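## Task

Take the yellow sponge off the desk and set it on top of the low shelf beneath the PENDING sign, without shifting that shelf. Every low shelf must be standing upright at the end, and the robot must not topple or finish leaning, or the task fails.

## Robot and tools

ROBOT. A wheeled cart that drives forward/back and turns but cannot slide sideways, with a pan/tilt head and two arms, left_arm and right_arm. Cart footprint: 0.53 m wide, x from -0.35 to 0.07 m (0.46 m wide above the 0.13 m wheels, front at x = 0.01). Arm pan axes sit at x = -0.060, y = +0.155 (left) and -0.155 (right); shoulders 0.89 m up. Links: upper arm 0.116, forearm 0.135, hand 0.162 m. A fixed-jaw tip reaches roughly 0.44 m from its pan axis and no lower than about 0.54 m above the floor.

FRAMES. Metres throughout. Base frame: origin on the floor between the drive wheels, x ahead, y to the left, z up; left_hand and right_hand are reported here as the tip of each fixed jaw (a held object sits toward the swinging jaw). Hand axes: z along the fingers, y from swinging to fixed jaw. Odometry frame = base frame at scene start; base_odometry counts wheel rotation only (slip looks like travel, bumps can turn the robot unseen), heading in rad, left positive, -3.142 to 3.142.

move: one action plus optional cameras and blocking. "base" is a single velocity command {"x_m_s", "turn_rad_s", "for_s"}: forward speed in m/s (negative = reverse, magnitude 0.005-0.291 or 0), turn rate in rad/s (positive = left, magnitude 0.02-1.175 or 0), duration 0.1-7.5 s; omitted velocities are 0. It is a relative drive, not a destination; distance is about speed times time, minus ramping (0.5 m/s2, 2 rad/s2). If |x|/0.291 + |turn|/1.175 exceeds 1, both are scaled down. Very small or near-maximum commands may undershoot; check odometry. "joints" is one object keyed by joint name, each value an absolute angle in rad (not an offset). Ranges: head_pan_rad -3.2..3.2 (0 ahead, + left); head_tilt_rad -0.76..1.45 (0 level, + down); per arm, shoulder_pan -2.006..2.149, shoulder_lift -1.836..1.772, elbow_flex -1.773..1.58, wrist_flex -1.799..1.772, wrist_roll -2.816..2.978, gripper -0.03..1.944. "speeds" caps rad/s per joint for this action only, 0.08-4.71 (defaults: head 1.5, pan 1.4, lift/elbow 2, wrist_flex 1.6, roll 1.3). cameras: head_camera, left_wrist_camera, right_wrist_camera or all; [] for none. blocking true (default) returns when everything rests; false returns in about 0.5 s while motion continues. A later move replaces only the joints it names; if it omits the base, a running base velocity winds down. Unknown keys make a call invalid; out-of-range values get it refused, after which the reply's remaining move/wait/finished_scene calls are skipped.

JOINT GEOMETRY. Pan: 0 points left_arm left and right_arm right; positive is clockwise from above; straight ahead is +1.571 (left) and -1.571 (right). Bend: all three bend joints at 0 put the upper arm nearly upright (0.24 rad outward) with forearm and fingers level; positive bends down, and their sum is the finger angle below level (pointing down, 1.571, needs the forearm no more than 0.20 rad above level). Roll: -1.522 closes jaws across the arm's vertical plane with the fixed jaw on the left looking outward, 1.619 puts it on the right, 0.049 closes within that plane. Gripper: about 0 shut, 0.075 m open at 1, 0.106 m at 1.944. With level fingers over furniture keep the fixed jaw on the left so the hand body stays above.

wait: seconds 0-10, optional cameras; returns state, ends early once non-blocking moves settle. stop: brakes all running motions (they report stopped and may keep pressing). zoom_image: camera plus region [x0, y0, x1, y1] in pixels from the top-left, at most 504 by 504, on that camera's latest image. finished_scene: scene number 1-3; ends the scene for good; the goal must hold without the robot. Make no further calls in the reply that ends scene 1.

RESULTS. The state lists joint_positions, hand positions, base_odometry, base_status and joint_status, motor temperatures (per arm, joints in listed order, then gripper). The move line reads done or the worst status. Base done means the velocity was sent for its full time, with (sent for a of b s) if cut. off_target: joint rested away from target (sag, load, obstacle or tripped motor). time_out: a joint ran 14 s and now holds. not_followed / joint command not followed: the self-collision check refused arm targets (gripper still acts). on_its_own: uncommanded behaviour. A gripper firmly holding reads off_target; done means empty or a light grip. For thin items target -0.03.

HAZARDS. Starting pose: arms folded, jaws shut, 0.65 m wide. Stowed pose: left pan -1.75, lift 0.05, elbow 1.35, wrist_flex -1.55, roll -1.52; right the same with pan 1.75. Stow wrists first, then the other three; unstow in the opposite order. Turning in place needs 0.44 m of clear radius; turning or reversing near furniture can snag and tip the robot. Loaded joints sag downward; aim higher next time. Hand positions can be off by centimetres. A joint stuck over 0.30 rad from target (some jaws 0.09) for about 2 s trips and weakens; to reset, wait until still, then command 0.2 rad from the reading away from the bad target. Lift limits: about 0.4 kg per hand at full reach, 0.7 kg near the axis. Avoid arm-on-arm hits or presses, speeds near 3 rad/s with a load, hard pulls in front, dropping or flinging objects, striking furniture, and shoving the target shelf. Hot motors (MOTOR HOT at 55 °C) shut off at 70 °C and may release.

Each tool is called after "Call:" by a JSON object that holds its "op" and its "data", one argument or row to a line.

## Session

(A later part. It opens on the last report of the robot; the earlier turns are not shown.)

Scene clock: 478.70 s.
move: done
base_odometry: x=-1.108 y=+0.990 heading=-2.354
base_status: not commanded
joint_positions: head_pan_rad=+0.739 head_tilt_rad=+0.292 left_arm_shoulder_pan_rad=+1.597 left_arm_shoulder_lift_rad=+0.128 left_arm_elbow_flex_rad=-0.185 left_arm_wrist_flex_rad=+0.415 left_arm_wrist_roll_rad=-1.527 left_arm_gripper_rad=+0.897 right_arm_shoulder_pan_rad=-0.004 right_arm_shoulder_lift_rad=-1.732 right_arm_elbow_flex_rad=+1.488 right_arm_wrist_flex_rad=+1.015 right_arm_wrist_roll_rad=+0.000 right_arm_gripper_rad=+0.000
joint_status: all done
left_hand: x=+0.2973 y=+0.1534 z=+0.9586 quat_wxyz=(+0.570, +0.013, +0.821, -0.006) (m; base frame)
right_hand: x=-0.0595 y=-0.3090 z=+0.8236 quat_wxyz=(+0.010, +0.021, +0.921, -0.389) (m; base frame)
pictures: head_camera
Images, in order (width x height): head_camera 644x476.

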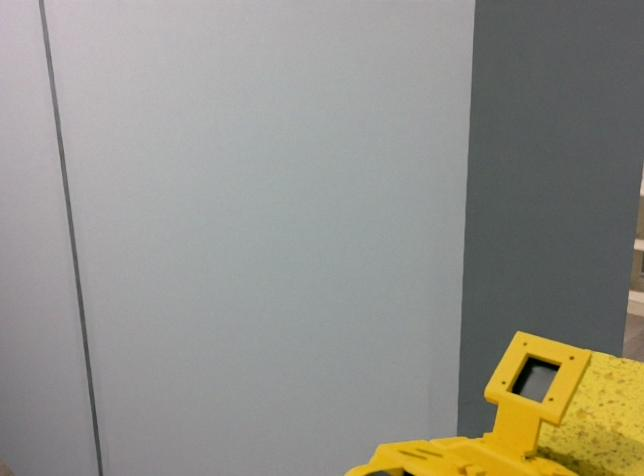

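Call:
{"op": "move", "data": {
  "base": {"turn_rad_s":-0.4,"for_s":1.25}
}}

Call:
{"op": "move", "data": {
  "base": {"x_m_s":0.2,"for_s":2.5}
}}

Call:
{"op": "move", "data": {
  "base": {"turn_rad_s":0.4,"for_s":1.25},
  "joints": {"head_pan_rad":0.3,"head_tilt_rad":0.2},
  "cameras": ["head_camera"]
}}

Scene clock: 494.23 s.
move: done
base_odometry: x=-1.109 y=+0.989 heading=-2.861
base_status: done (sent for 1.27 of 1.27 s)
joint_positions: head_pan_rad=+0.739 head_tilt_rad=+0.292 left_arm_shoulder_pan_rad=+1.600 left_arm_shoulder_lift_rad=+0.128 left_arm_elbow_flex_rad=-0.185 left_arm_wrist_flex_rad=+0.415 left_arm_wrist_roll_rad=-1.527 left_arm_gripper_rad=+0.897 right_arm_shoulder_pan_rad=-0.002 right_arm_shoulder_lift_rad=-1.732 right_arm_elbow_flex_rad=+1.488 right_arm_wrist_flex_rad=+1.015 right_arm_wrist_roll_rad=+0.000 right_arm_gripper_rad=+0.000
joint_status: not commanded
left_hand: x=+0.2973 y=+0.1523 z=+0.9586 quat_wxyz=(+0.570, +0.014, +0.821, -0.007) (m; base frame)
right_hand: x=-0.0597 y=-0.3090 z=+0.8236 quat_wxyz=(+0.010, +0.021, +0.921, -0.389) (m; base frame)
pictures: none

Scene clock: 497.73 s.
move: done
base_odometry: x=-1.589 y=+0.852 heading=-2.861
base_status: done (sent for 2.5 of 2.5 s)
joint_positions: head_pan_rad=+0.739 head_tilt_rad=+0.293 left_arm_shoulder_pan_rad=+1.600 left_arm_shoulder_lift_rad=+0.128 left_arm_elbow_flex_rad=-0.185 left_arm_wrist_flex_rad=+0.415 left_arm_wrist_roll_rad=-1.527 left_arm_gripper_rad=+0.897 right_arm_shoulder_pan_rad=+0.001 right_arm_shoulder_lift_rad=-1.732 right_arm_elbow_flex_rad=+1.488 right_arm_wrist_flex_rad=+1.015 right_arm_wrist_roll_rad=+0.000 right_arm_gripper_rad=+0.000
joint_status: not commanded
left_hand: x=+0.2973 y=+0.1523 z=+0.9586 quat_wxyz=(+0.570, +0.014, +0.821, -0.007) (m; base frame)
right_hand: x=-0.0602 y=-0.3090 z=+0.8236 quat_wxyz=(+0.009, +0.023, +0.921, -0.389) (m; base frame)
pictures: none

Scene clock: 499.80 s.
move: done
base_odometry: x=-1.589 y=+0.852 heading=-2.352
base_status: done (sent for 1.27 of 1.27 s)
joint_positions: head_pan_rad=+0.310 head_tilt_rad=+0.212 left_arm_shoulder_pan_rad=+1.602 left_arm_shoulder_lift_rad=+0.128 left_arm_elbow_flex_rad=-0.185 left_arm_wrist_flex_rad=+0.415 left_arm_wrist_roll_rad=-1.527 left_arm_gripper_rad=+0.897 right_arm_shoulder_pan_rad=+0.000 right_arm_shoulder_lift_rad=-1.732 right_arm_elbow_flex_rad=+1.488 right_arm_wrist_flex_rad=+1.015 right_arm_wrist_roll_rad=+0.000 right_arm_gripper_rad=+0.000
joint_status: all done
left_hand: x=+0.2973 y=+0.1517 z=+0.9586 quat_wxyz=(+0.570, +0.015, +0.821, -0.007) (m; base frame)
right_hand: x=-0.0599 y=-0.3090 z=+0.8236 quat_wxyz=(+0.010, +0.022, +0.921, -0.389) (m; base frame)
pictures: head_camera
Images, in order (width x height): head_camera 644x476.

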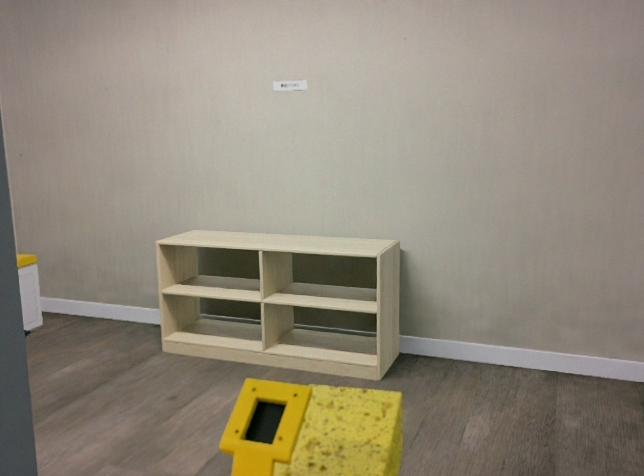

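Call:
{"op": "zoom_image", "data": {
  "camera": "head_camera",
  "region": [250, 70, 330, 100]
}}

Scaled by 6.300.

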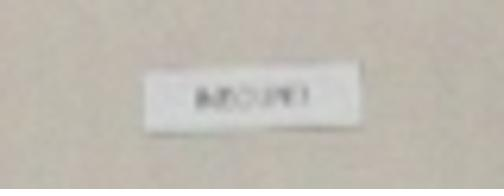

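Call:
{"op": "move", "data": {
  "base": {"x_m_s":0.25,"for_s":2.6},
  "joints": {"head_pan_rad":0.45,"head_tilt_rad":0.0}
}}

Call:
{"op": "move", "data": {
  "joints": {"head_pan_rad":1.3,"head_tilt_rad":0.1},
  "cameras": ["head_camera"]
}}

Call:
{"op": "move", "data": {
  "joints": {"head_pan_rad":0.45,"head_tilt_rad":0.0},
  "cameras": ["head_camera"]
}}

Call:
{"op": "zoom_image", "data": {
  "camera": "head_camera",
  "region": [150, 20, 450, 140]
}}

Scene clock: 517.87 s.
move: done
base_odometry: x=-2.048 y=+0.390 heading=-2.356
base_status: done (sent for 2.6 of 2.6 s)
joint_positions: head_pan_rad=+0.439 head_tilt_rad=+0.010 left_arm_shoulder_pan_rad=+1.602 left_arm_shoulder_lift_rad=+0.128 left_arm_elbow_flex_rad=-0.185 left_arm_wrist_flex_rad=+0.415 left_arm_wrist_roll_rad=-1.527 left_arm_gripper_rad=+0.897 right_arm_shoulder_pan_rad=+0.003 right_arm_shoulder_lift_rad=-1.732 right_arm_elbow_flex_rad=+1.488 right_arm_wrist_flex_rad=+1.015 right_arm_wrist_roll_rad=+0.000 right_arm_gripper_rad=+0.000
joint_status: all done
left_hand: x=+0.2973 y=+0.1517 z=+0.9586 quat_wxyz=(+0.570, +0.015, +0.821, -0.007) (m; base frame)
right_hand: x=-0.0604 y=-0.3090 z=+0.8236 quat_wxyz=(+0.009, +0.024, +0.921, -0.389) (m; base frame)
pictures: none

Scene clock: 519.23 s.
move: done
base_odometry: x=-2.048 y=+0.390 heading=-2.356
base_status: not commanded
joint_positions: head_pan_rad=+1.290 head_tilt_rad=+0.091 left_arm_shoulder_pan_rad=+1.602 left_arm_shoulder_lift_rad=+0.128 left_arm_elbow_flex_rad=-0.185 left_arm_wrist_flex_rad=+0.415 left_arm_wrist_roll_rad=-1.527 left_arm_gripper_rad=+0.897 right_arm_shoulder_pan_rad=+0.003 right_arm_shoulder_lift_rad=-1.732 right_arm_elbow_flex_rad=+1.488 right_arm_wrist_flex_rad=+1.015 right_arm_wrist_roll_rad=+0.000 right_arm_gripper_rad=+0.000
joint_status: all done
left_hand: x=+0.2973 y=+0.1517 z=+0.9586 quat_wxyz=(+0.570, +0.015, +0.821, -0.007) (m; base frame)
right_hand: x=-0.0604 y=-0.3090 z=+0.8236 quat_wxyz=(+0.009, +0.024, +0.921, -0.389) (m; base frame)
pictures: head_camera
Images, in order (width x height): head_camera 644x476.

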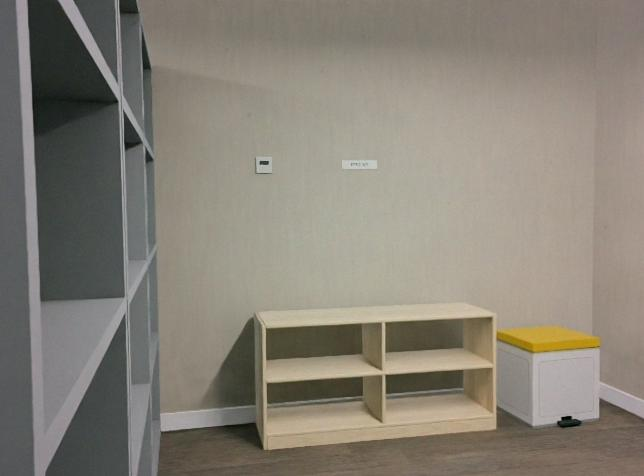

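Scene clock: 520.60 s.
move: done
base_odometry: x=-2.048 y=+0.390 heading=-2.356
base_status: not commanded
joint_positions: head_pan_rad=+0.459 head_tilt_rad=+0.010 left_arm_shoulder_pan_rad=+1.602 left_arm_shoulder_lift_rad=+0.128 left_arm_elbow_flex_rad=-0.185 left_arm_wrist_flex_rad=+0.415 left_arm_wrist_roll_rad=-1.527 left_arm_gripper_rad=+0.897 right_arm_shoulder_pan_rad=+0.003 right_arm_shoulder_lift_rad=-1.732 right_arm_elbow_flex_rad=+1.488 right_arm_wrist_flex_rad=+1.015 right_arm_wrist_roll_rad=+0.000 right_arm_gripper_rad=+0.000
joint_status: all done
left_hand: x=+0.2973 y=+0.1517 z=+0.9586 quat_wxyz=(+0.570, +0.015, +0.821, -0.007) (m; base frame)
right_hand: x=-0.0604 y=-0.3090 z=+0.8236 quat_wxyz=(+0.009, +0.024, +0.921, -0.389) (m; base frame)
pictures: head_camera
Images, in order (width x height): head_camera 644x476.

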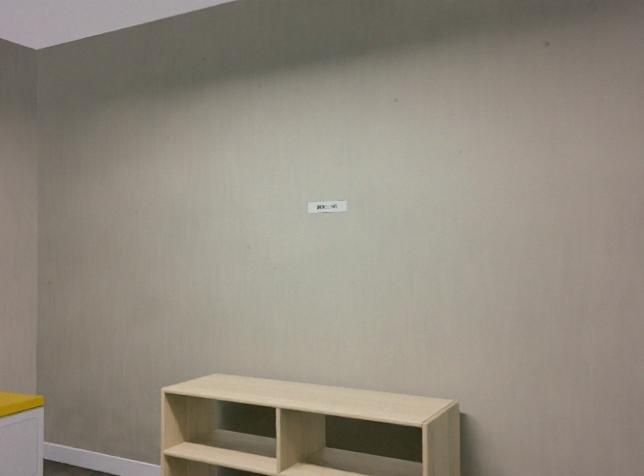

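Scaled by 1.680.

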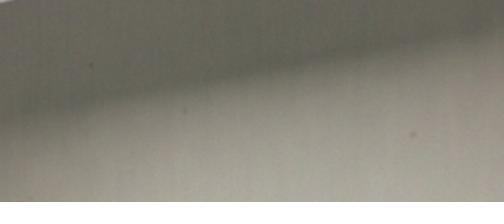

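Call:
{"op": "zoom_image", "data": {
  "camera": "head_camera",
  "region": [300, 195, 356, 219]
}}

Call:
{"op": "move", "data": {
  "joints": {"head_pan_rad":1.3,"head_tilt_rad":0.1},
  "cameras": ["head_camera"]
}}

Call:
{"op": "zoom_image", "data": {
  "camera": "head_camera",
  "region": [332, 152, 388, 176]
}}

Scaled by 9.000.

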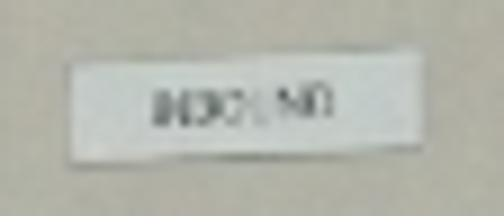

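Scene clock: 530.27 s.
move: done
base_odometry: x=-2.048 y=+0.390 heading=-2.356
base_status: not commanded
joint_positions: head_pan_rad=+1.290 head_tilt_rad=+0.091 left_arm_shoulder_pan_rad=+1.602 left_arm_shoulder_lift_rad=+0.128 left_arm_elbow_flex_rad=-0.185 left_arm_wrist_flex_rad=+0.415 left_arm_wrist_roll_rad=-1.527 left_arm_gripper_rad=+0.897 right_arm_shoulder_pan_rad=+0.003 right_arm_shoulder_lift_rad=-1.732 right_arm_elbow_flex_rad=+1.488 right_arm_wrist_flex_rad=+1.015 right_arm_wrist_roll_rad=+0.000 right_arm_gripper_rad=+0.000
joint_status: all done
left_hand: x=+0.2973 y=+0.1517 z=+0.9586 quat_wxyz=(+0.570, +0.015, +0.821, -0.007) (m; base frame)
right_hand: x=-0.0604 y=-0.3090 z=+0.8236 quat_wxyz=(+0.009, +0.024, +0.921, -0.389) (m; base frame)
pictures: head_camera
Images, in order (width x height): head_camera 644x476.

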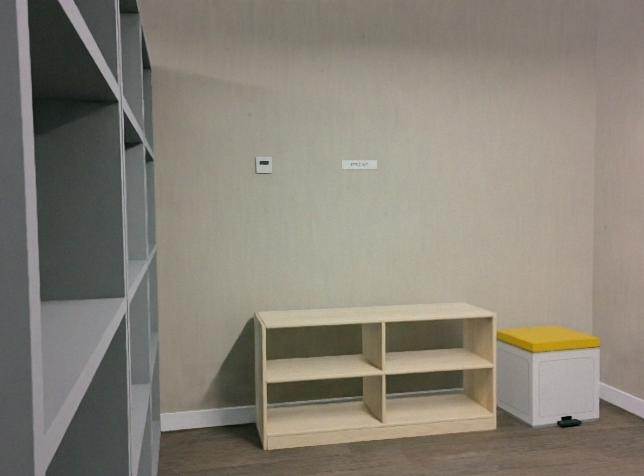

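Scaled by 9.000.

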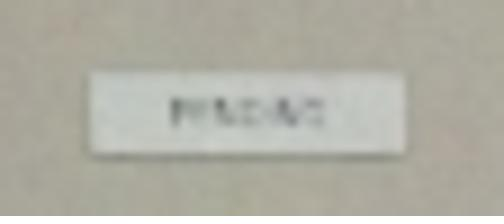

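Call:
{"op": "move", "data": {
  "base": {"x_m_s":0.25,"for_s":3.85}
}}

Call:
{"op": "move", "data": {
  "base": {"turn_rad_s":0.6,"for_s":2.62},
  "joints": {"head_pan_rad":0,"head_tilt_rad":0.25},
  "cameras": ["head_camera"]
}}

Scene clock: 554.40 s.
move: done
base_odometry: x=-2.731 y=-0.293 heading=-2.356
base_status: done (sent for 3.87 of 3.87 s)
joint_positions: head_pan_rad=+1.290 head_tilt_rad=+0.091 left_arm_shoulder_pan_rad=+1.602 left_arm_shoulder_lift_rad=+0.128 left_arm_elbow_flex_rad=-0.185 left_arm_wrist_flex_rad=+0.415 left_arm_wrist_roll_rad=-1.527 left_arm_gripper_rad=+0.897 right_arm_shoulder_pan_rad=+0.001 right_arm_shoulder_lift_rad=-1.732 right_arm_elbow_flex_rad=+1.488 right_arm_wrist_flex_rad=+1.015 right_arm_wrist_roll_rad=+0.000 right_arm_gripper_rad=+0.000
joint_status: not commanded
left_hand: x=+0.2973 y=+0.1517 z=+0.9586 quat_wxyz=(+0.570, +0.015, +0.821, -0.007) (m; base frame)
right_hand: x=-0.0602 y=-0.3090 z=+0.8236 quat_wxyz=(+0.009, +0.023, +0.921, -0.389) (m; base frame)
pictures: none

Scene clock: 557.77 s.
move: done
base_odometry: x=-2.731 y=-0.293 heading=-0.774
base_status: done (sent for 2.63 of 2.63 s)
joint_positions: head_pan_rad=+0.009 head_tilt_rad=+0.242 left_arm_shoulder_pan_rad=+1.599 left_arm_shoulder_lift_rad=+0.128 left_arm_elbow_flex_rad=-0.185 left_arm_wrist_flex_rad=+0.415 left_arm_wrist_roll_rad=-1.527 left_arm_gripper_rad=+0.897 right_arm_shoulder_pan_rad=+0.000 right_arm_shoulder_lift_rad=-1.732 right_arm_elbow_flex_rad=+1.488 right_arm_wrist_flex_rad=+1.015 right_arm_wrist_roll_rad=+0.000 right_arm_gripper_rad=+0.000
joint_status: all done
left_hand: x=+0.2973 y=+0.1528 z=+0.9586 quat_wxyz=(+0.570, +0.013, +0.821, -0.007) (m; base frame)
right_hand: x=-0.0599 y=-0.3090 z=+0.8236 quat_wxyz=(+0.010, +0.022, +0.921, -0.389) (m; base frame)
pictures: head_camera
Images, in order (width x height): head_camera 644x476.

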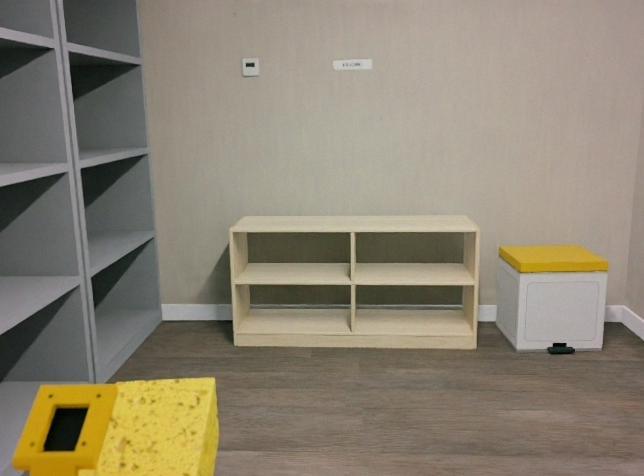

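Call:
{"op": "move", "data": {
  "base": {"x_m_s":0.28,"for_s":7.0},
  "joints": {"head_tilt_rad":0.65},
  "cameras": ["head_camera"]
}}

Scene clock: 572.30 s.
move: done
base_odometry: x=-1.328 y=-1.660 heading=-0.772
base_status: done (sent for 7 of 7 s)
joint_positions: head_pan_rad=+0.009 head_tilt_rad=+0.644 left_arm_shoulder_pan_rad=+1.599 left_arm_shoulder_lift_rad=+0.128 left_arm_elbow_flex_rad=-0.185 left_arm_wrist_flex_rad=+0.415 left_arm_wrist_roll_rad=-1.527 left_arm_gripper_rad=+0.897 right_arm_shoulder_pan_rad=+0.003 right_arm_shoulder_lift_rad=-1.732 right_arm_elbow_flex_rad=+1.488 right_arm_wrist_flex_rad=+1.015 right_arm_wrist_roll_rad=+0.000 right_arm_gripper_rad=+0.000
joint_status: all done
left_hand: x=+0.2973 y=+0.1528 z=+0.9586 quat_wxyz=(+0.570, +0.013, +0.821, -0.007) (m; base frame)
right_hand: x=-0.0604 y=-0.3090 z=+0.8236 quat_wxyz=(+0.009, +0.024, +0.921, -0.389) (m; base frame)
pictures: head_camera
Images, in order (width x height): head_camera 644x476.

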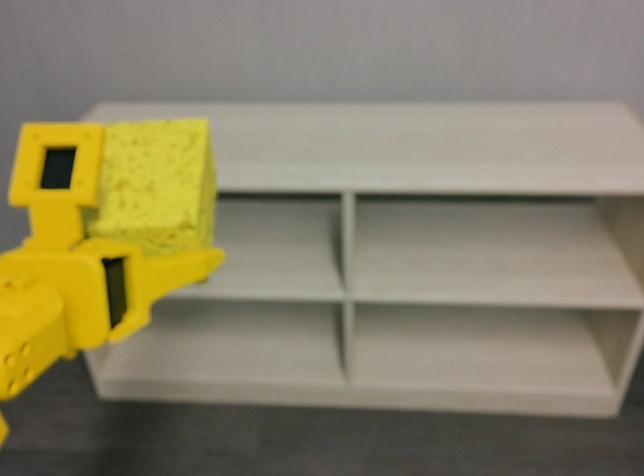

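Call:
{"op": "move", "data": {
  "base": {"x_m_s":0.2,"for_s":2.6},
  "joints": {"head_tilt_rad":0.95,"left_arm_shoulder_lift_rad":0.8,"left_arm_elbow_flex_rad":0.1,"left_arm_wrist_flex_rad":-0.5,"left_arm_shoulder_pan_rad":1.571},
  "speeds": {"left_arm_shoulder_lift_rad":0.35,"left_arm_elbow_flex_rad":0.2,"left_arm_wrist_flex_rad":0.45},
  "cameras": ["head_camera","left_wrist_camera"]
}}

Scene clock: 585.63 s.
move: done
base_odometry: x=-0.955 y=-2.023 heading=-0.772
base_status: done (sent for 2.6 of 2.6 s)
joint_positions: head_pan_rad=+0.009 head_tilt_rad=+0.944 left_arm_shoulder_pan_rad=+1.574 left_arm_shoulder_lift_rad=+0.815 left_arm_elbow_flex_rad=+0.103 left_arm_wrist_flex_rad=-0.483 left_arm_wrist_roll_rad=-1.527 left_arm_gripper_rad=+0.897 right_arm_shoulder_pan_rad=+0.001 right_arm_shoulder_lift_rad=-1.732 right_arm_elbow_flex_rad=+1.488 right_arm_wrist_flex_rad=+1.015 right_arm_wrist_roll_rad=+0.000 right_arm_gripper_rad=+0.000
joint_status: all done
left_hand: x=+0.3030 y=+0.1616 z=+0.7789 quat_wxyz=(+0.538, +0.003, +0.843, +0.000) (m; base frame)
right_hand: x=-0.0602 y=-0.3090 z=+0.8236 quat_wxyz=(+0.009, +0.023, +0.921, -0.389) (m; base frame)
pictures: head_camera, left_wrist_camera
Images, in order (width x height): head_camera 644x476, left_wrist_camera 644x476.

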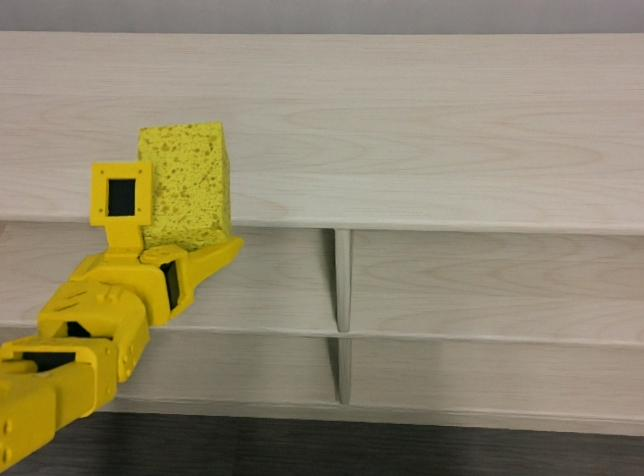

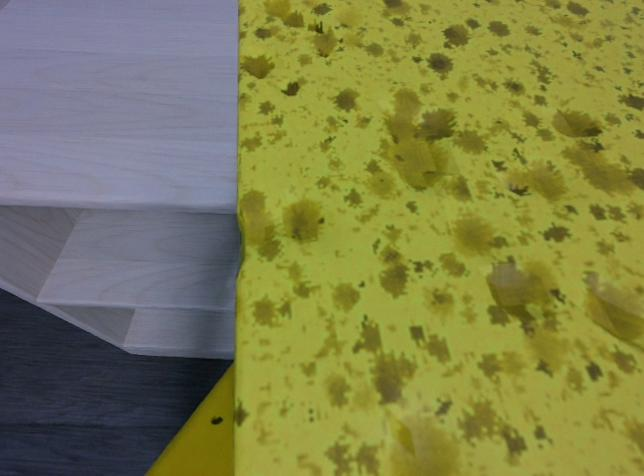

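Call:
{"op": "move", "data": {
  "base": {"x_m_s":0.12,"for_s":2.15},
  "joints": {"left_arm_shoulder_lift_rad":0.8,"left_arm_elbow_flex_rad":0.24,"left_arm_wrist_flex_rad":-0.66},
  "speeds": {"left_arm_elbow_flex_rad":0.1,"left_arm_wrist_flex_rad":0.1},
  "cameras": ["head_camera","left_wrist_camera"]
}}

Scene clock: 595.93 s.
move: done
base_odometry: x=-0.769 y=-2.205 heading=-0.772
base_status: done (sent for 2.17 of 2.17 s)
joint_positions: head_pan_rad=+0.009 head_tilt_rad=+0.944 left_arm_shoulder_pan_rad=+1.574 left_arm_shoulder_lift_rad=+0.815 left_arm_elbow_flex_rad=+0.240 left_arm_wrist_flex_rad=-0.642 left_arm_wrist_roll_rad=-1.527 left_arm_gripper_rad=+0.897 right_arm_shoulder_pan_rad=+0.003 right_arm_shoulder_lift_rad=-1.732 right_arm_elbow_flex_rad=+1.488 right_arm_wrist_flex_rad=+1.015 right_arm_wrist_roll_rad=+0.000 right_arm_gripper_rad=+0.000
joint_status: all done
left_hand: x=+0.2896 y=+0.1616 z=+0.7715 quat_wxyz=(+0.547, +0.003, +0.837, +0.000) (m; base frame)
right_hand: x=-0.0604 y=-0.3090 z=+0.8236 quat_wxyz=(+0.009, +0.024, +0.921, -0.389) (m; base frame)
pictures: head_camera, left_wrist_camera
Images, in order (width x height): head_camera 644x476, left_wrist_camera 644x476.

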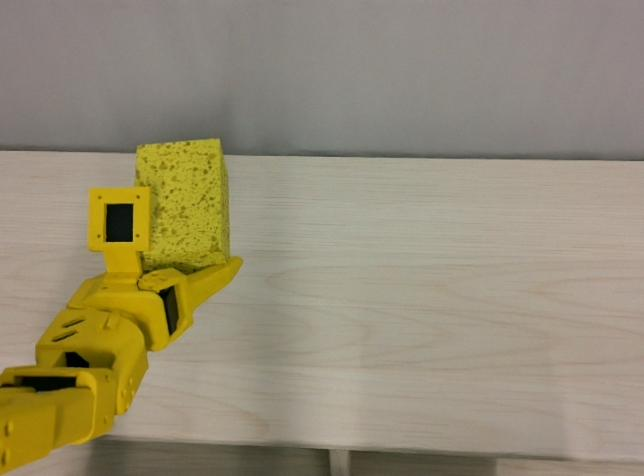

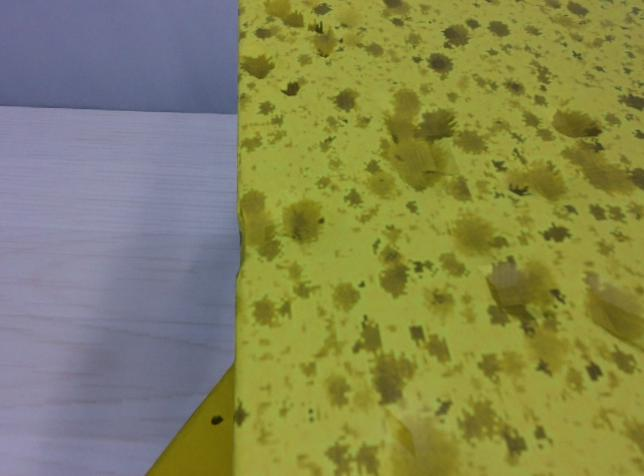

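Call:
{"op": "move", "data": {
  "joints": {"left_arm_shoulder_lift_rad":1.3,"left_arm_elbow_flex_rad":-0.15,"left_arm_wrist_flex_rad":-0.744},
  "speeds": {"left_arm_shoulder_lift_rad":0.4,"left_arm_elbow_flex_rad":0.31,"left_arm_wrist_flex_rad":0.1}
}}

Call:
{"op": "move", "data": {
  "joints": {"left_arm_shoulder_lift_rad":1.58,"left_arm_elbow_flex_rad":-0.46,"left_arm_wrist_flex_rad":-0.715},
  "speeds": {"left_arm_shoulder_lift_rad":0.28,"left_arm_elbow_flex_rad":0.31,"left_arm_wrist_flex_rad":0.1},
  "cameras": ["left_wrist_camera"]
}}

Call:
{"op": "move", "data": {
  "joints": {"left_arm_shoulder_lift_rad":1.69,"left_arm_elbow_flex_rad":-0.46,"left_arm_wrist_flex_rad":-0.805},
  "speeds": {"left_arm_shoulder_lift_rad":0.11,"left_arm_wrist_flex_rad":0.1},
  "cameras": ["left_wrist_camera","head_camera"]
}}

Scene clock: 607.30 s.
move: done
base_odometry: x=-0.769 y=-2.205 heading=-0.772
base_status: not commanded
joint_positions: head_pan_rad=+0.009 head_tilt_rad=+0.944 left_arm_shoulder_pan_rad=+1.574 left_arm_shoulder_lift_rad=+1.312 left_arm_elbow_flex_rad=-0.121 left_arm_wrist_flex_rad=-0.727 left_arm_wrist_roll_rad=-1.527 left_arm_gripper_rad=+0.897 right_arm_shoulder_pan_rad=+0.003 right_arm_shoulder_lift_rad=-1.732 right_arm_elbow_flex_rad=+1.488 right_arm_wrist_flex_rad=+1.015 right_arm_wrist_roll_rad=+0.000 right_arm_gripper_rad=+0.000
joint_status: all done
left_hand: x=+0.2846 y=+0.1616 z=+0.7002 quat_wxyz=(+0.525, +0.003, +0.851, +0.000) (m; base frame)
right_hand: x=-0.0604 y=-0.3090 z=+0.8236 quat_wxyz=(+0.009, +0.024, +0.921, -0.389) (m; base frame)
pictures: none

Scene clock: 608.83 s.
move: done
base_odometry: x=-0.769 y=-2.205 heading=-0.772
base_status: not commanded
joint_positions: head_pan_rad=+0.009 head_tilt_rad=+0.944 left_arm_shoulder_pan_rad=+1.574 left_arm_shoulder_lift_rad=+1.593 left_arm_elbow_flex_rad=-0.432 left_arm_wrist_flex_rad=-0.717 left_arm_wrist_roll_rad=-1.527 left_arm_gripper_rad=+0.897 right_arm_shoulder_pan_rad=+0.003 right_arm_shoulder_lift_rad=-1.732 right_arm_elbow_flex_rad=+1.488 right_arm_wrist_flex_rad=+1.015 right_arm_wrist_roll_rad=+0.000 right_arm_gripper_rad=+0.000
joint_status: all done
left_hand: x=+0.2858 y=+0.1616 z=+0.6729 quat_wxyz=(+0.534, +0.003, +0.845, +0.000) (m; base frame)
right_hand: x=-0.0604 y=-0.3090 z=+0.8236 quat_wxyz=(+0.009, +0.024, +0.921, -0.389) (m; base frame)
pictures: left_wrist_camera
Images, in order (width x height): left_wrist_camera 644x476.

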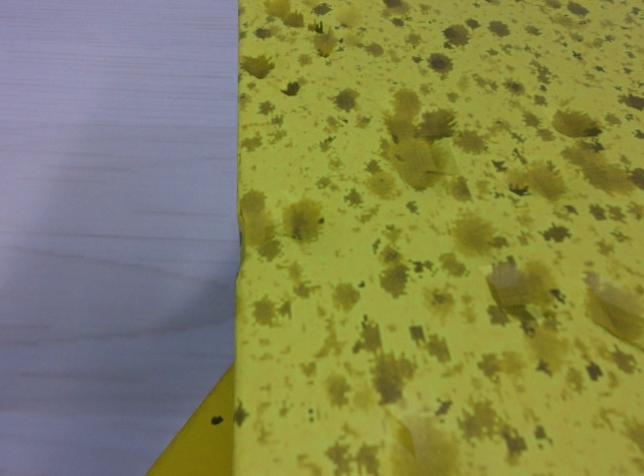

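Scene clock: 610.27 s.
move: done
base_odometry: x=-0.769 y=-2.205 heading=-0.772
base_status: not commanded
joint_positions: head_pan_rad=+0.009 head_tilt_rad=+0.944 left_arm_shoulder_pan_rad=+1.574 left_arm_shoulder_lift_rad=+1.700 left_arm_elbow_flex_rad=-0.435 left_arm_wrist_flex_rad=-0.787 left_arm_wrist_roll_rad=-1.527 left_arm_gripper_rad=+0.897 right_arm_shoulder_pan_rad=+0.003 right_arm_shoulder_lift_rad=-1.732 right_arm_elbow_flex_rad=+1.488 right_arm_wrist_flex_rad=+1.015 right_arm_wrist_roll_rad=+0.000 right_arm_gripper_rad=+0.000
joint_status: all done
left_hand: x=+0.2664 y=+0.1617 z=+0.6505 quat_wxyz=(+0.519, +0.003, +0.855, +0.000) (m; base frame)
right_hand: x=-0.0604 y=-0.3090 z=+0.8236 quat_wxyz=(+0.009, +0.024, +0.921, -0.389) (m; base frame)
pictures: head_camera, left_wrist_camera
Images, in order (width x height): head_camera 644x476, left_wrist_camera 644x476.

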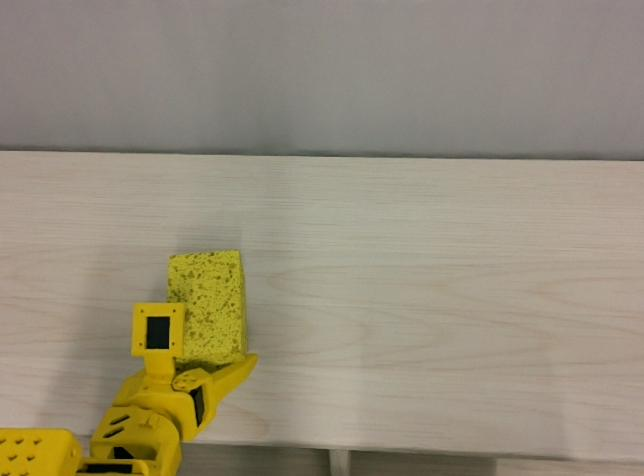

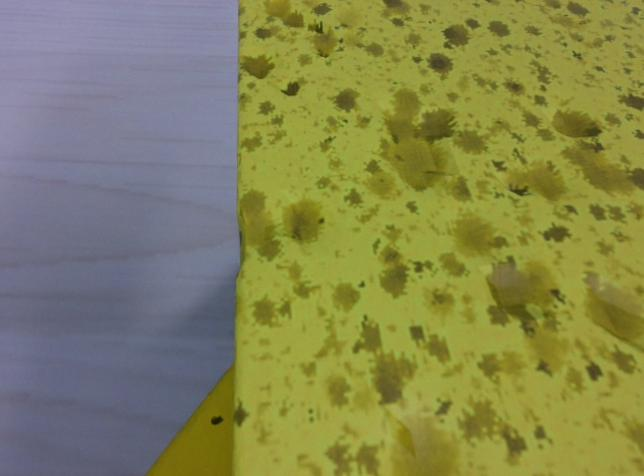

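Call:
{"op": "move", "data": {
  "joints": {"left_arm_shoulder_lift_rad":1.74,"left_arm_elbow_flex_rad":-0.38,"left_arm_wrist_flex_rad":-0.84},
  "speeds": {"left_arm_shoulder_lift_rad":0.1,"left_arm_elbow_flex_rad":0.1,"left_arm_wrist_flex_rad":0.1},
  "cameras": ["left_wrist_camera"]
}}

Call:
{"op": "move", "data": {
  "joints": {"left_arm_shoulder_lift_rad":1.76,"left_arm_elbow_flex_rad":-0.32,"left_arm_wrist_flex_rad":-0.90},
  "speeds": {"left_arm_shoulder_lift_rad":0.1,"left_arm_elbow_flex_rad":0.1,"left_arm_wrist_flex_rad":0.1},
  "cameras": ["left_wrist_camera","head_camera"]
}}

Scene clock: 620.70 s.
move: done
base_odometry: x=-0.769 y=-2.205 heading=-0.772
base_status: not commanded
joint_positions: head_pan_rad=+0.009 head_tilt_rad=+0.944 left_arm_shoulder_pan_rad=+1.574 left_arm_shoulder_lift_rad=+1.749 left_arm_elbow_flex_rad=-0.380 left_arm_wrist_flex_rad=-0.823 left_arm_wrist_roll_rad=-1.527 left_arm_gripper_rad=+0.897 right_arm_shoulder_pan_rad=+0.003 right_arm_shoulder_lift_rad=-1.732 right_arm_elbow_flex_rad=+1.488 right_arm_wrist_flex_rad=+1.015 right_arm_wrist_roll_rad=+0.000 right_arm_gripper_rad=+0.000
joint_status: all done
left_hand: x=+0.2454 y=+0.1617 z=+0.6318 quat_wxyz=(+0.490, +0.004, +0.872, +0.000) (m; base frame)
right_hand: x=-0.0604 y=-0.3090 z=+0.8236 quat_wxyz=(+0.009, +0.024, +0.921, -0.389) (m; base frame)
pictures: left_wrist_camera
Images, in order (width x height): left_wrist_camera 644x476.

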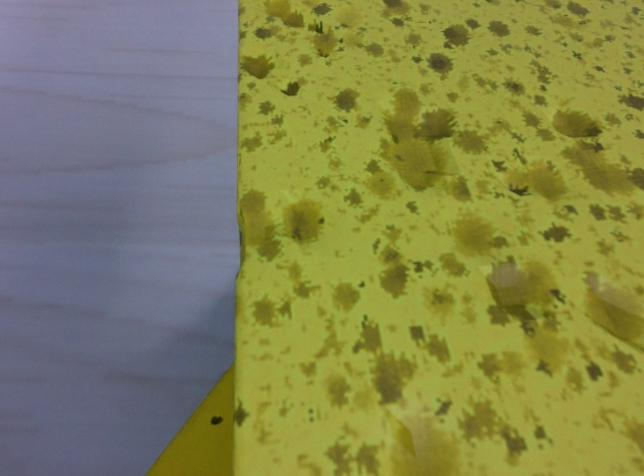

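Scene clock: 621.73 s.
move: done
base_odometry: x=-0.769 y=-2.205 heading=-0.772
base_status: not commanded
joint_positions: head_pan_rad=+0.009 head_tilt_rad=+0.944 left_arm_shoulder_pan_rad=+1.574 left_arm_shoulder_lift_rad=+1.768 left_arm_elbow_flex_rad=-0.320 left_arm_wrist_flex_rad=-0.883 left_arm_wrist_roll_rad=-1.527 left_arm_gripper_rad=+0.897 right_arm_shoulder_pan_rad=+0.003 right_arm_shoulder_lift_rad=-1.732 right_arm_elbow_flex_rad=+1.488 right_arm_wrist_flex_rad=+1.015 right_arm_wrist_roll_rad=+0.000 right_arm_gripper_rad=+0.000
joint_status: all done
left_hand: x=+0.2326 y=+0.1618 z=+0.6252 quat_wxyz=(+0.482, +0.004, +0.876, +0.000) (m; base frame)
right_hand: x=-0.0604 y=-0.3090 z=+0.8236 quat_wxyz=(+0.009, +0.024, +0.921, -0.389) (m; base frame)
pictures: head_camera, left_wrist_camera
Images, in order (width x height): head_camera 644x476, left_wrist_camera 644x476.

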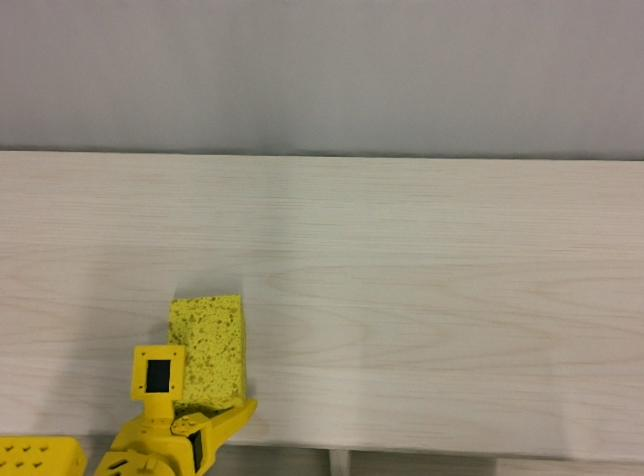

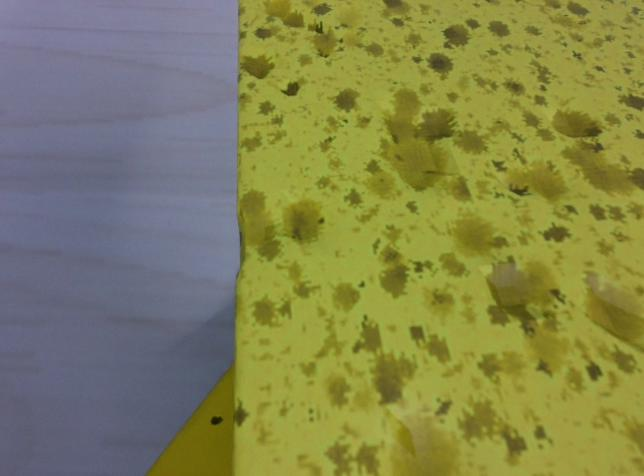

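Call:
{"op": "move", "data": {
  "joints": {"left_arm_wrist_flex_rad":-0.80},
  "speeds": {"left_arm_wrist_flex_rad":0.1},
  "cameras": ["left_wrist_camera","head_camera"]
}}

Scene clock: 630.17 s.
move: done
base_odometry: x=-0.769 y=-2.205 heading=-0.772
base_status: not commanded
joint_positions: head_pan_rad=+0.009 head_tilt_rad=+0.944 left_arm_shoulder_pan_rad=+1.576 left_arm_shoulder_lift_rad=+1.768 left_arm_elbow_flex_rad=-0.328 left_arm_wrist_flex_rad=-0.813 left_arm_wrist_roll_rad=-1.527 left_arm_gripper_rad=+0.897 right_arm_shoulder_pan_rad=+0.003 right_arm_shoulder_lift_rad=-1.732 right_arm_elbow_flex_rad=+1.488 right_arm_wrist_flex_rad=+1.015 right_arm_wrist_roll_rad=+0.000 right_arm_gripper_rad=+0.000
joint_status: all done
left_hand: x=+0.2280 y=+0.1614 z=+0.6171 quat_wxyz=(+0.454, +0.004, +0.891, +0.000) (m; base frame)
right_hand: x=-0.0604 y=-0.3090 z=+0.8236 quat_wxyz=(+0.009, +0.024, +0.921, -0.389) (m; base frame)
pictures: head_camera, left_wrist_camera
Images, in order (width x height): head_camera 644x476, left_wrist_camera 644x476.

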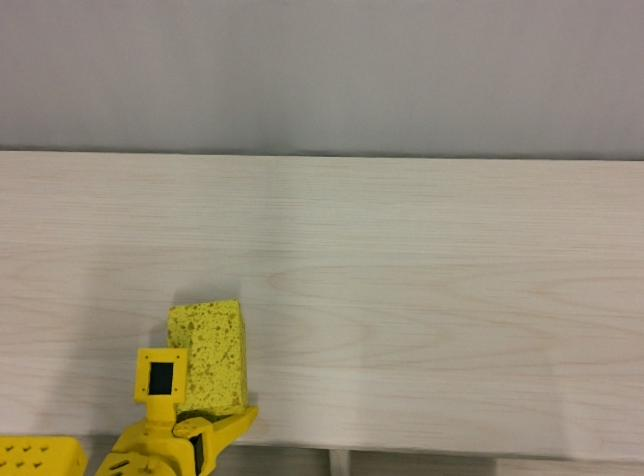

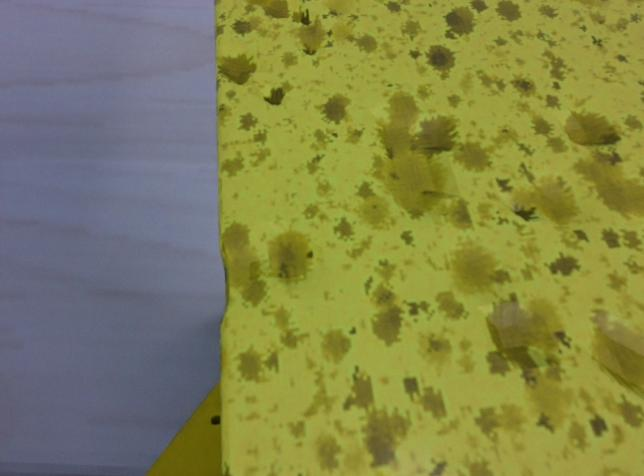

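Call:
{"op": "move", "data": {
  "base": {"x_m_s":0.03,"for_s":1.1},
  "joints": {"left_arm_wrist_flex_rad":-0.83}
}}

Call:
{"op": "move", "data": {
  "joints": {"left_arm_gripper_rad":1.25},
  "cameras": ["left_wrist_camera","head_camera"]
}}

Scene clock: 647.23 s.
move: done
base_odometry: x=-0.746 y=-2.227 heading=-0.772
base_status: done (sent for 1.1 of 1.1 s)
joint_positions: head_pan_rad=+0.009 head_tilt_rad=+0.944 left_arm_shoulder_pan_rad=+1.576 left_arm_shoulder_lift_rad=+1.768 left_arm_elbow_flex_rad=-0.319 left_arm_wrist_flex_rad=-0.826 left_arm_wrist_roll_rad=-1.527 left_arm_gripper_rad=+0.897 right_arm_shoulder_pan_rad=+0.003 right_arm_shoulder_lift_rad=-1.732 right_arm_elbow_flex_rad=+1.488 right_arm_wrist_flex_rad=+1.015 right_arm_wrist_roll_rad=+0.000 right_arm_gripper_rad=+0.000
joint_status: all done
left_hand: x=+0.2272 y=+0.1614 z=+0.6175 quat_wxyz=(+0.456, +0.004, +0.890, +0.000) (m; base frame)
right_hand: x=-0.0604 y=-0.3090 z=+0.8236 quat_wxyz=(+0.009, +0.024, +0.921, -0.389) (m; base frame)
pictures: none

Scene clock: 647.93 s.
move: done
base_odometry: x=-0.746 y=-2.227 heading=-0.772
base_status: not commanded
joint_positions: head_pan_rad=+0.009 head_tilt_rad=+0.944 left_arm_shoulder_pan_rad=+1.568 left_arm_shoulder_lift_rad=+1.768 left_arm_elbow_flex_rad=-0.319 left_arm_wrist_flex_rad=-0.819 left_arm_wrist_roll_rad=-1.527 left_arm_gripper_rad=+1.243 right_arm_shoulder_pan_rad=+0.003 right_arm_shoulder_lift_rad=-1.732 right_arm_elbow_flex_rad=+1.488 right_arm_wrist_flex_rad=+1.015 right_arm_wrist_roll_rad=+0.000 right_arm_gripper_rad=+0.000
joint_status: all done
left_hand: x=+0.2264 y=+0.1636 z=+0.6165 quat_wxyz=(+0.453, +0.001, +0.891, +0.002) (m; base frame)
right_hand: x=-0.0604 y=-0.3090 z=+0.8236 quat_wxyz=(+0.009, +0.024, +0.921, -0.389) (m; base frame)
pictures: head_camera, left_wrist_camera
Images, in order (width x height): head_camera 644x476, left_wrist_camera 644x476.

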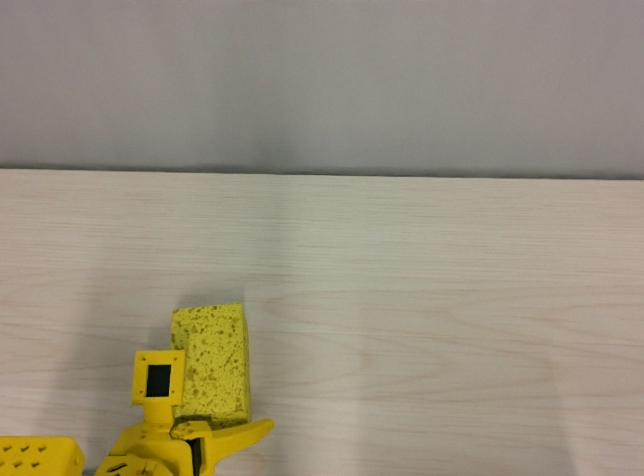

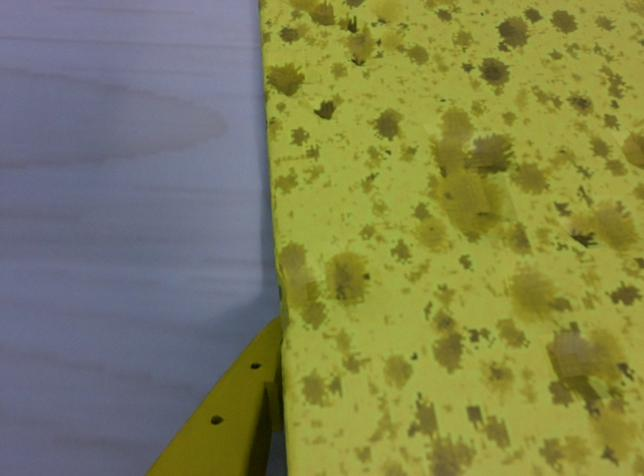

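Call:
{"op": "move", "data": {
  "joints": {"left_arm_gripper_rad":1.6,"left_arm_shoulder_pan_rad":1.54},
  "speeds": {"left_arm_shoulder_pan_rad":0.1}
}}

Call:
{"op": "move", "data": {
  "base": {"x_m_s":-0.08,"for_s":1.9},
  "cameras": ["left_wrist_camera","head_camera"]
}}

Scene clock: 660.43 s.
move: done
base_odometry: x=-0.746 y=-2.227 heading=-0.772
base_status: not commanded
joint_positions: head_pan_rad=+0.009 head_tilt_rad=+0.944 left_arm_shoulder_pan_rad=+1.542 left_arm_shoulder_lift_rad=+1.768 left_arm_elbow_flex_rad=-0.319 left_arm_wrist_flex_rad=-0.819 left_arm_wrist_roll_rad=-1.527 left_arm_gripper_rad=+1.592 right_arm_shoulder_pan_rad=+0.003 right_arm_shoulder_lift_rad=-1.732 right_arm_elbow_flex_rad=+1.488 right_arm_wrist_flex_rad=+1.015 right_arm_wrist_roll_rad=+0.000 right_arm_gripper_rad=+0.000
joint_status: all done
left_hand: x=+0.2261 y=+0.1710 z=+0.6165 quat_wxyz=(+0.453, -0.011, +0.891, +0.008) (m; base frame)
right_hand: x=-0.0604 y=-0.3090 z=+0.8236 quat_wxyz=(+0.009, +0.024, +0.921, -0.389) (m; base frame)
pictures: none

Scene clock: 663.13 s.
move: done
base_odometry: x=-0.855 y=-2.121 heading=-0.772
base_status: done (sent for 1.9 of 1.9 s)
joint_positions: head_pan_rad=+0.009 head_tilt_rad=+0.944 left_arm_shoulder_pan_rad=+1.542 left_arm_shoulder_lift_rad=+1.768 left_arm_elbow_flex_rad=-0.319 left_arm_wrist_flex_rad=-0.819 left_arm_wrist_roll_rad=-1.527 left_arm_gripper_rad=+1.592 right_arm_shoulder_pan_rad=-0.004 right_arm_shoulder_lift_rad=-1.732 right_arm_elbow_flex_rad=+1.488 right_arm_wrist_flex_rad=+1.015 right_arm_wrist_roll_rad=+0.000 right_arm_gripper_rad=+0.000
joint_status: not commanded
left_hand: x=+0.2261 y=+0.1710 z=+0.6165 quat_wxyz=(+0.453, -0.011, +0.891, +0.008) (m; base frame)
right_hand: x=-0.0595 y=-0.3090 z=+0.8236 quat_wxyz=(+0.010, +0.021, +0.921, -0.389) (m; base frame)
pictures: head_camera, left_wrist_camera
Images, in order (width x height): head_camera 644x476, left_wrist_camera 644x476.

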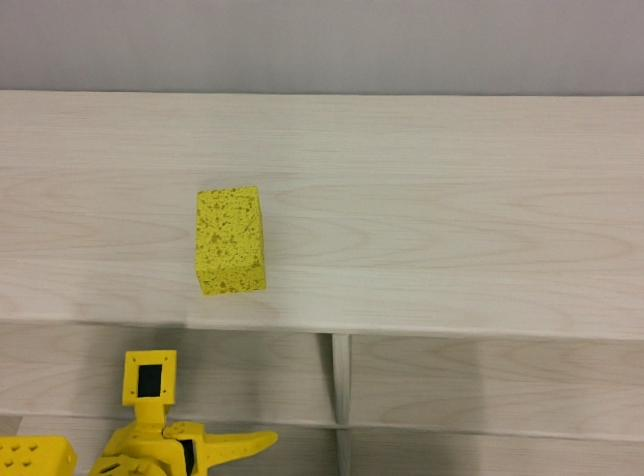

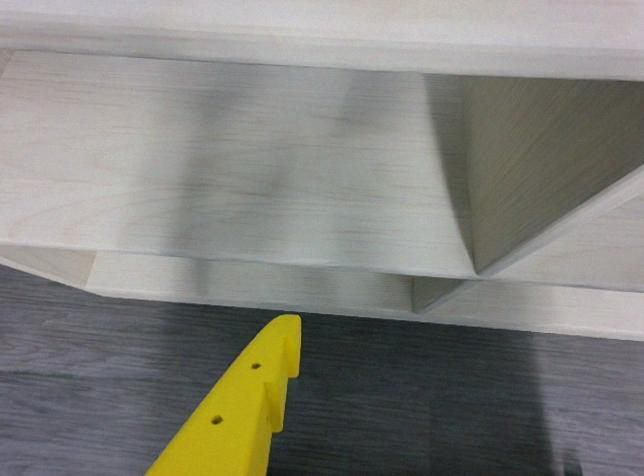

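Placed well on the shelf.

Call:
{"op": "finished_scene", "data": {
  "scene": 3
}}

The scene is finished: the task was done.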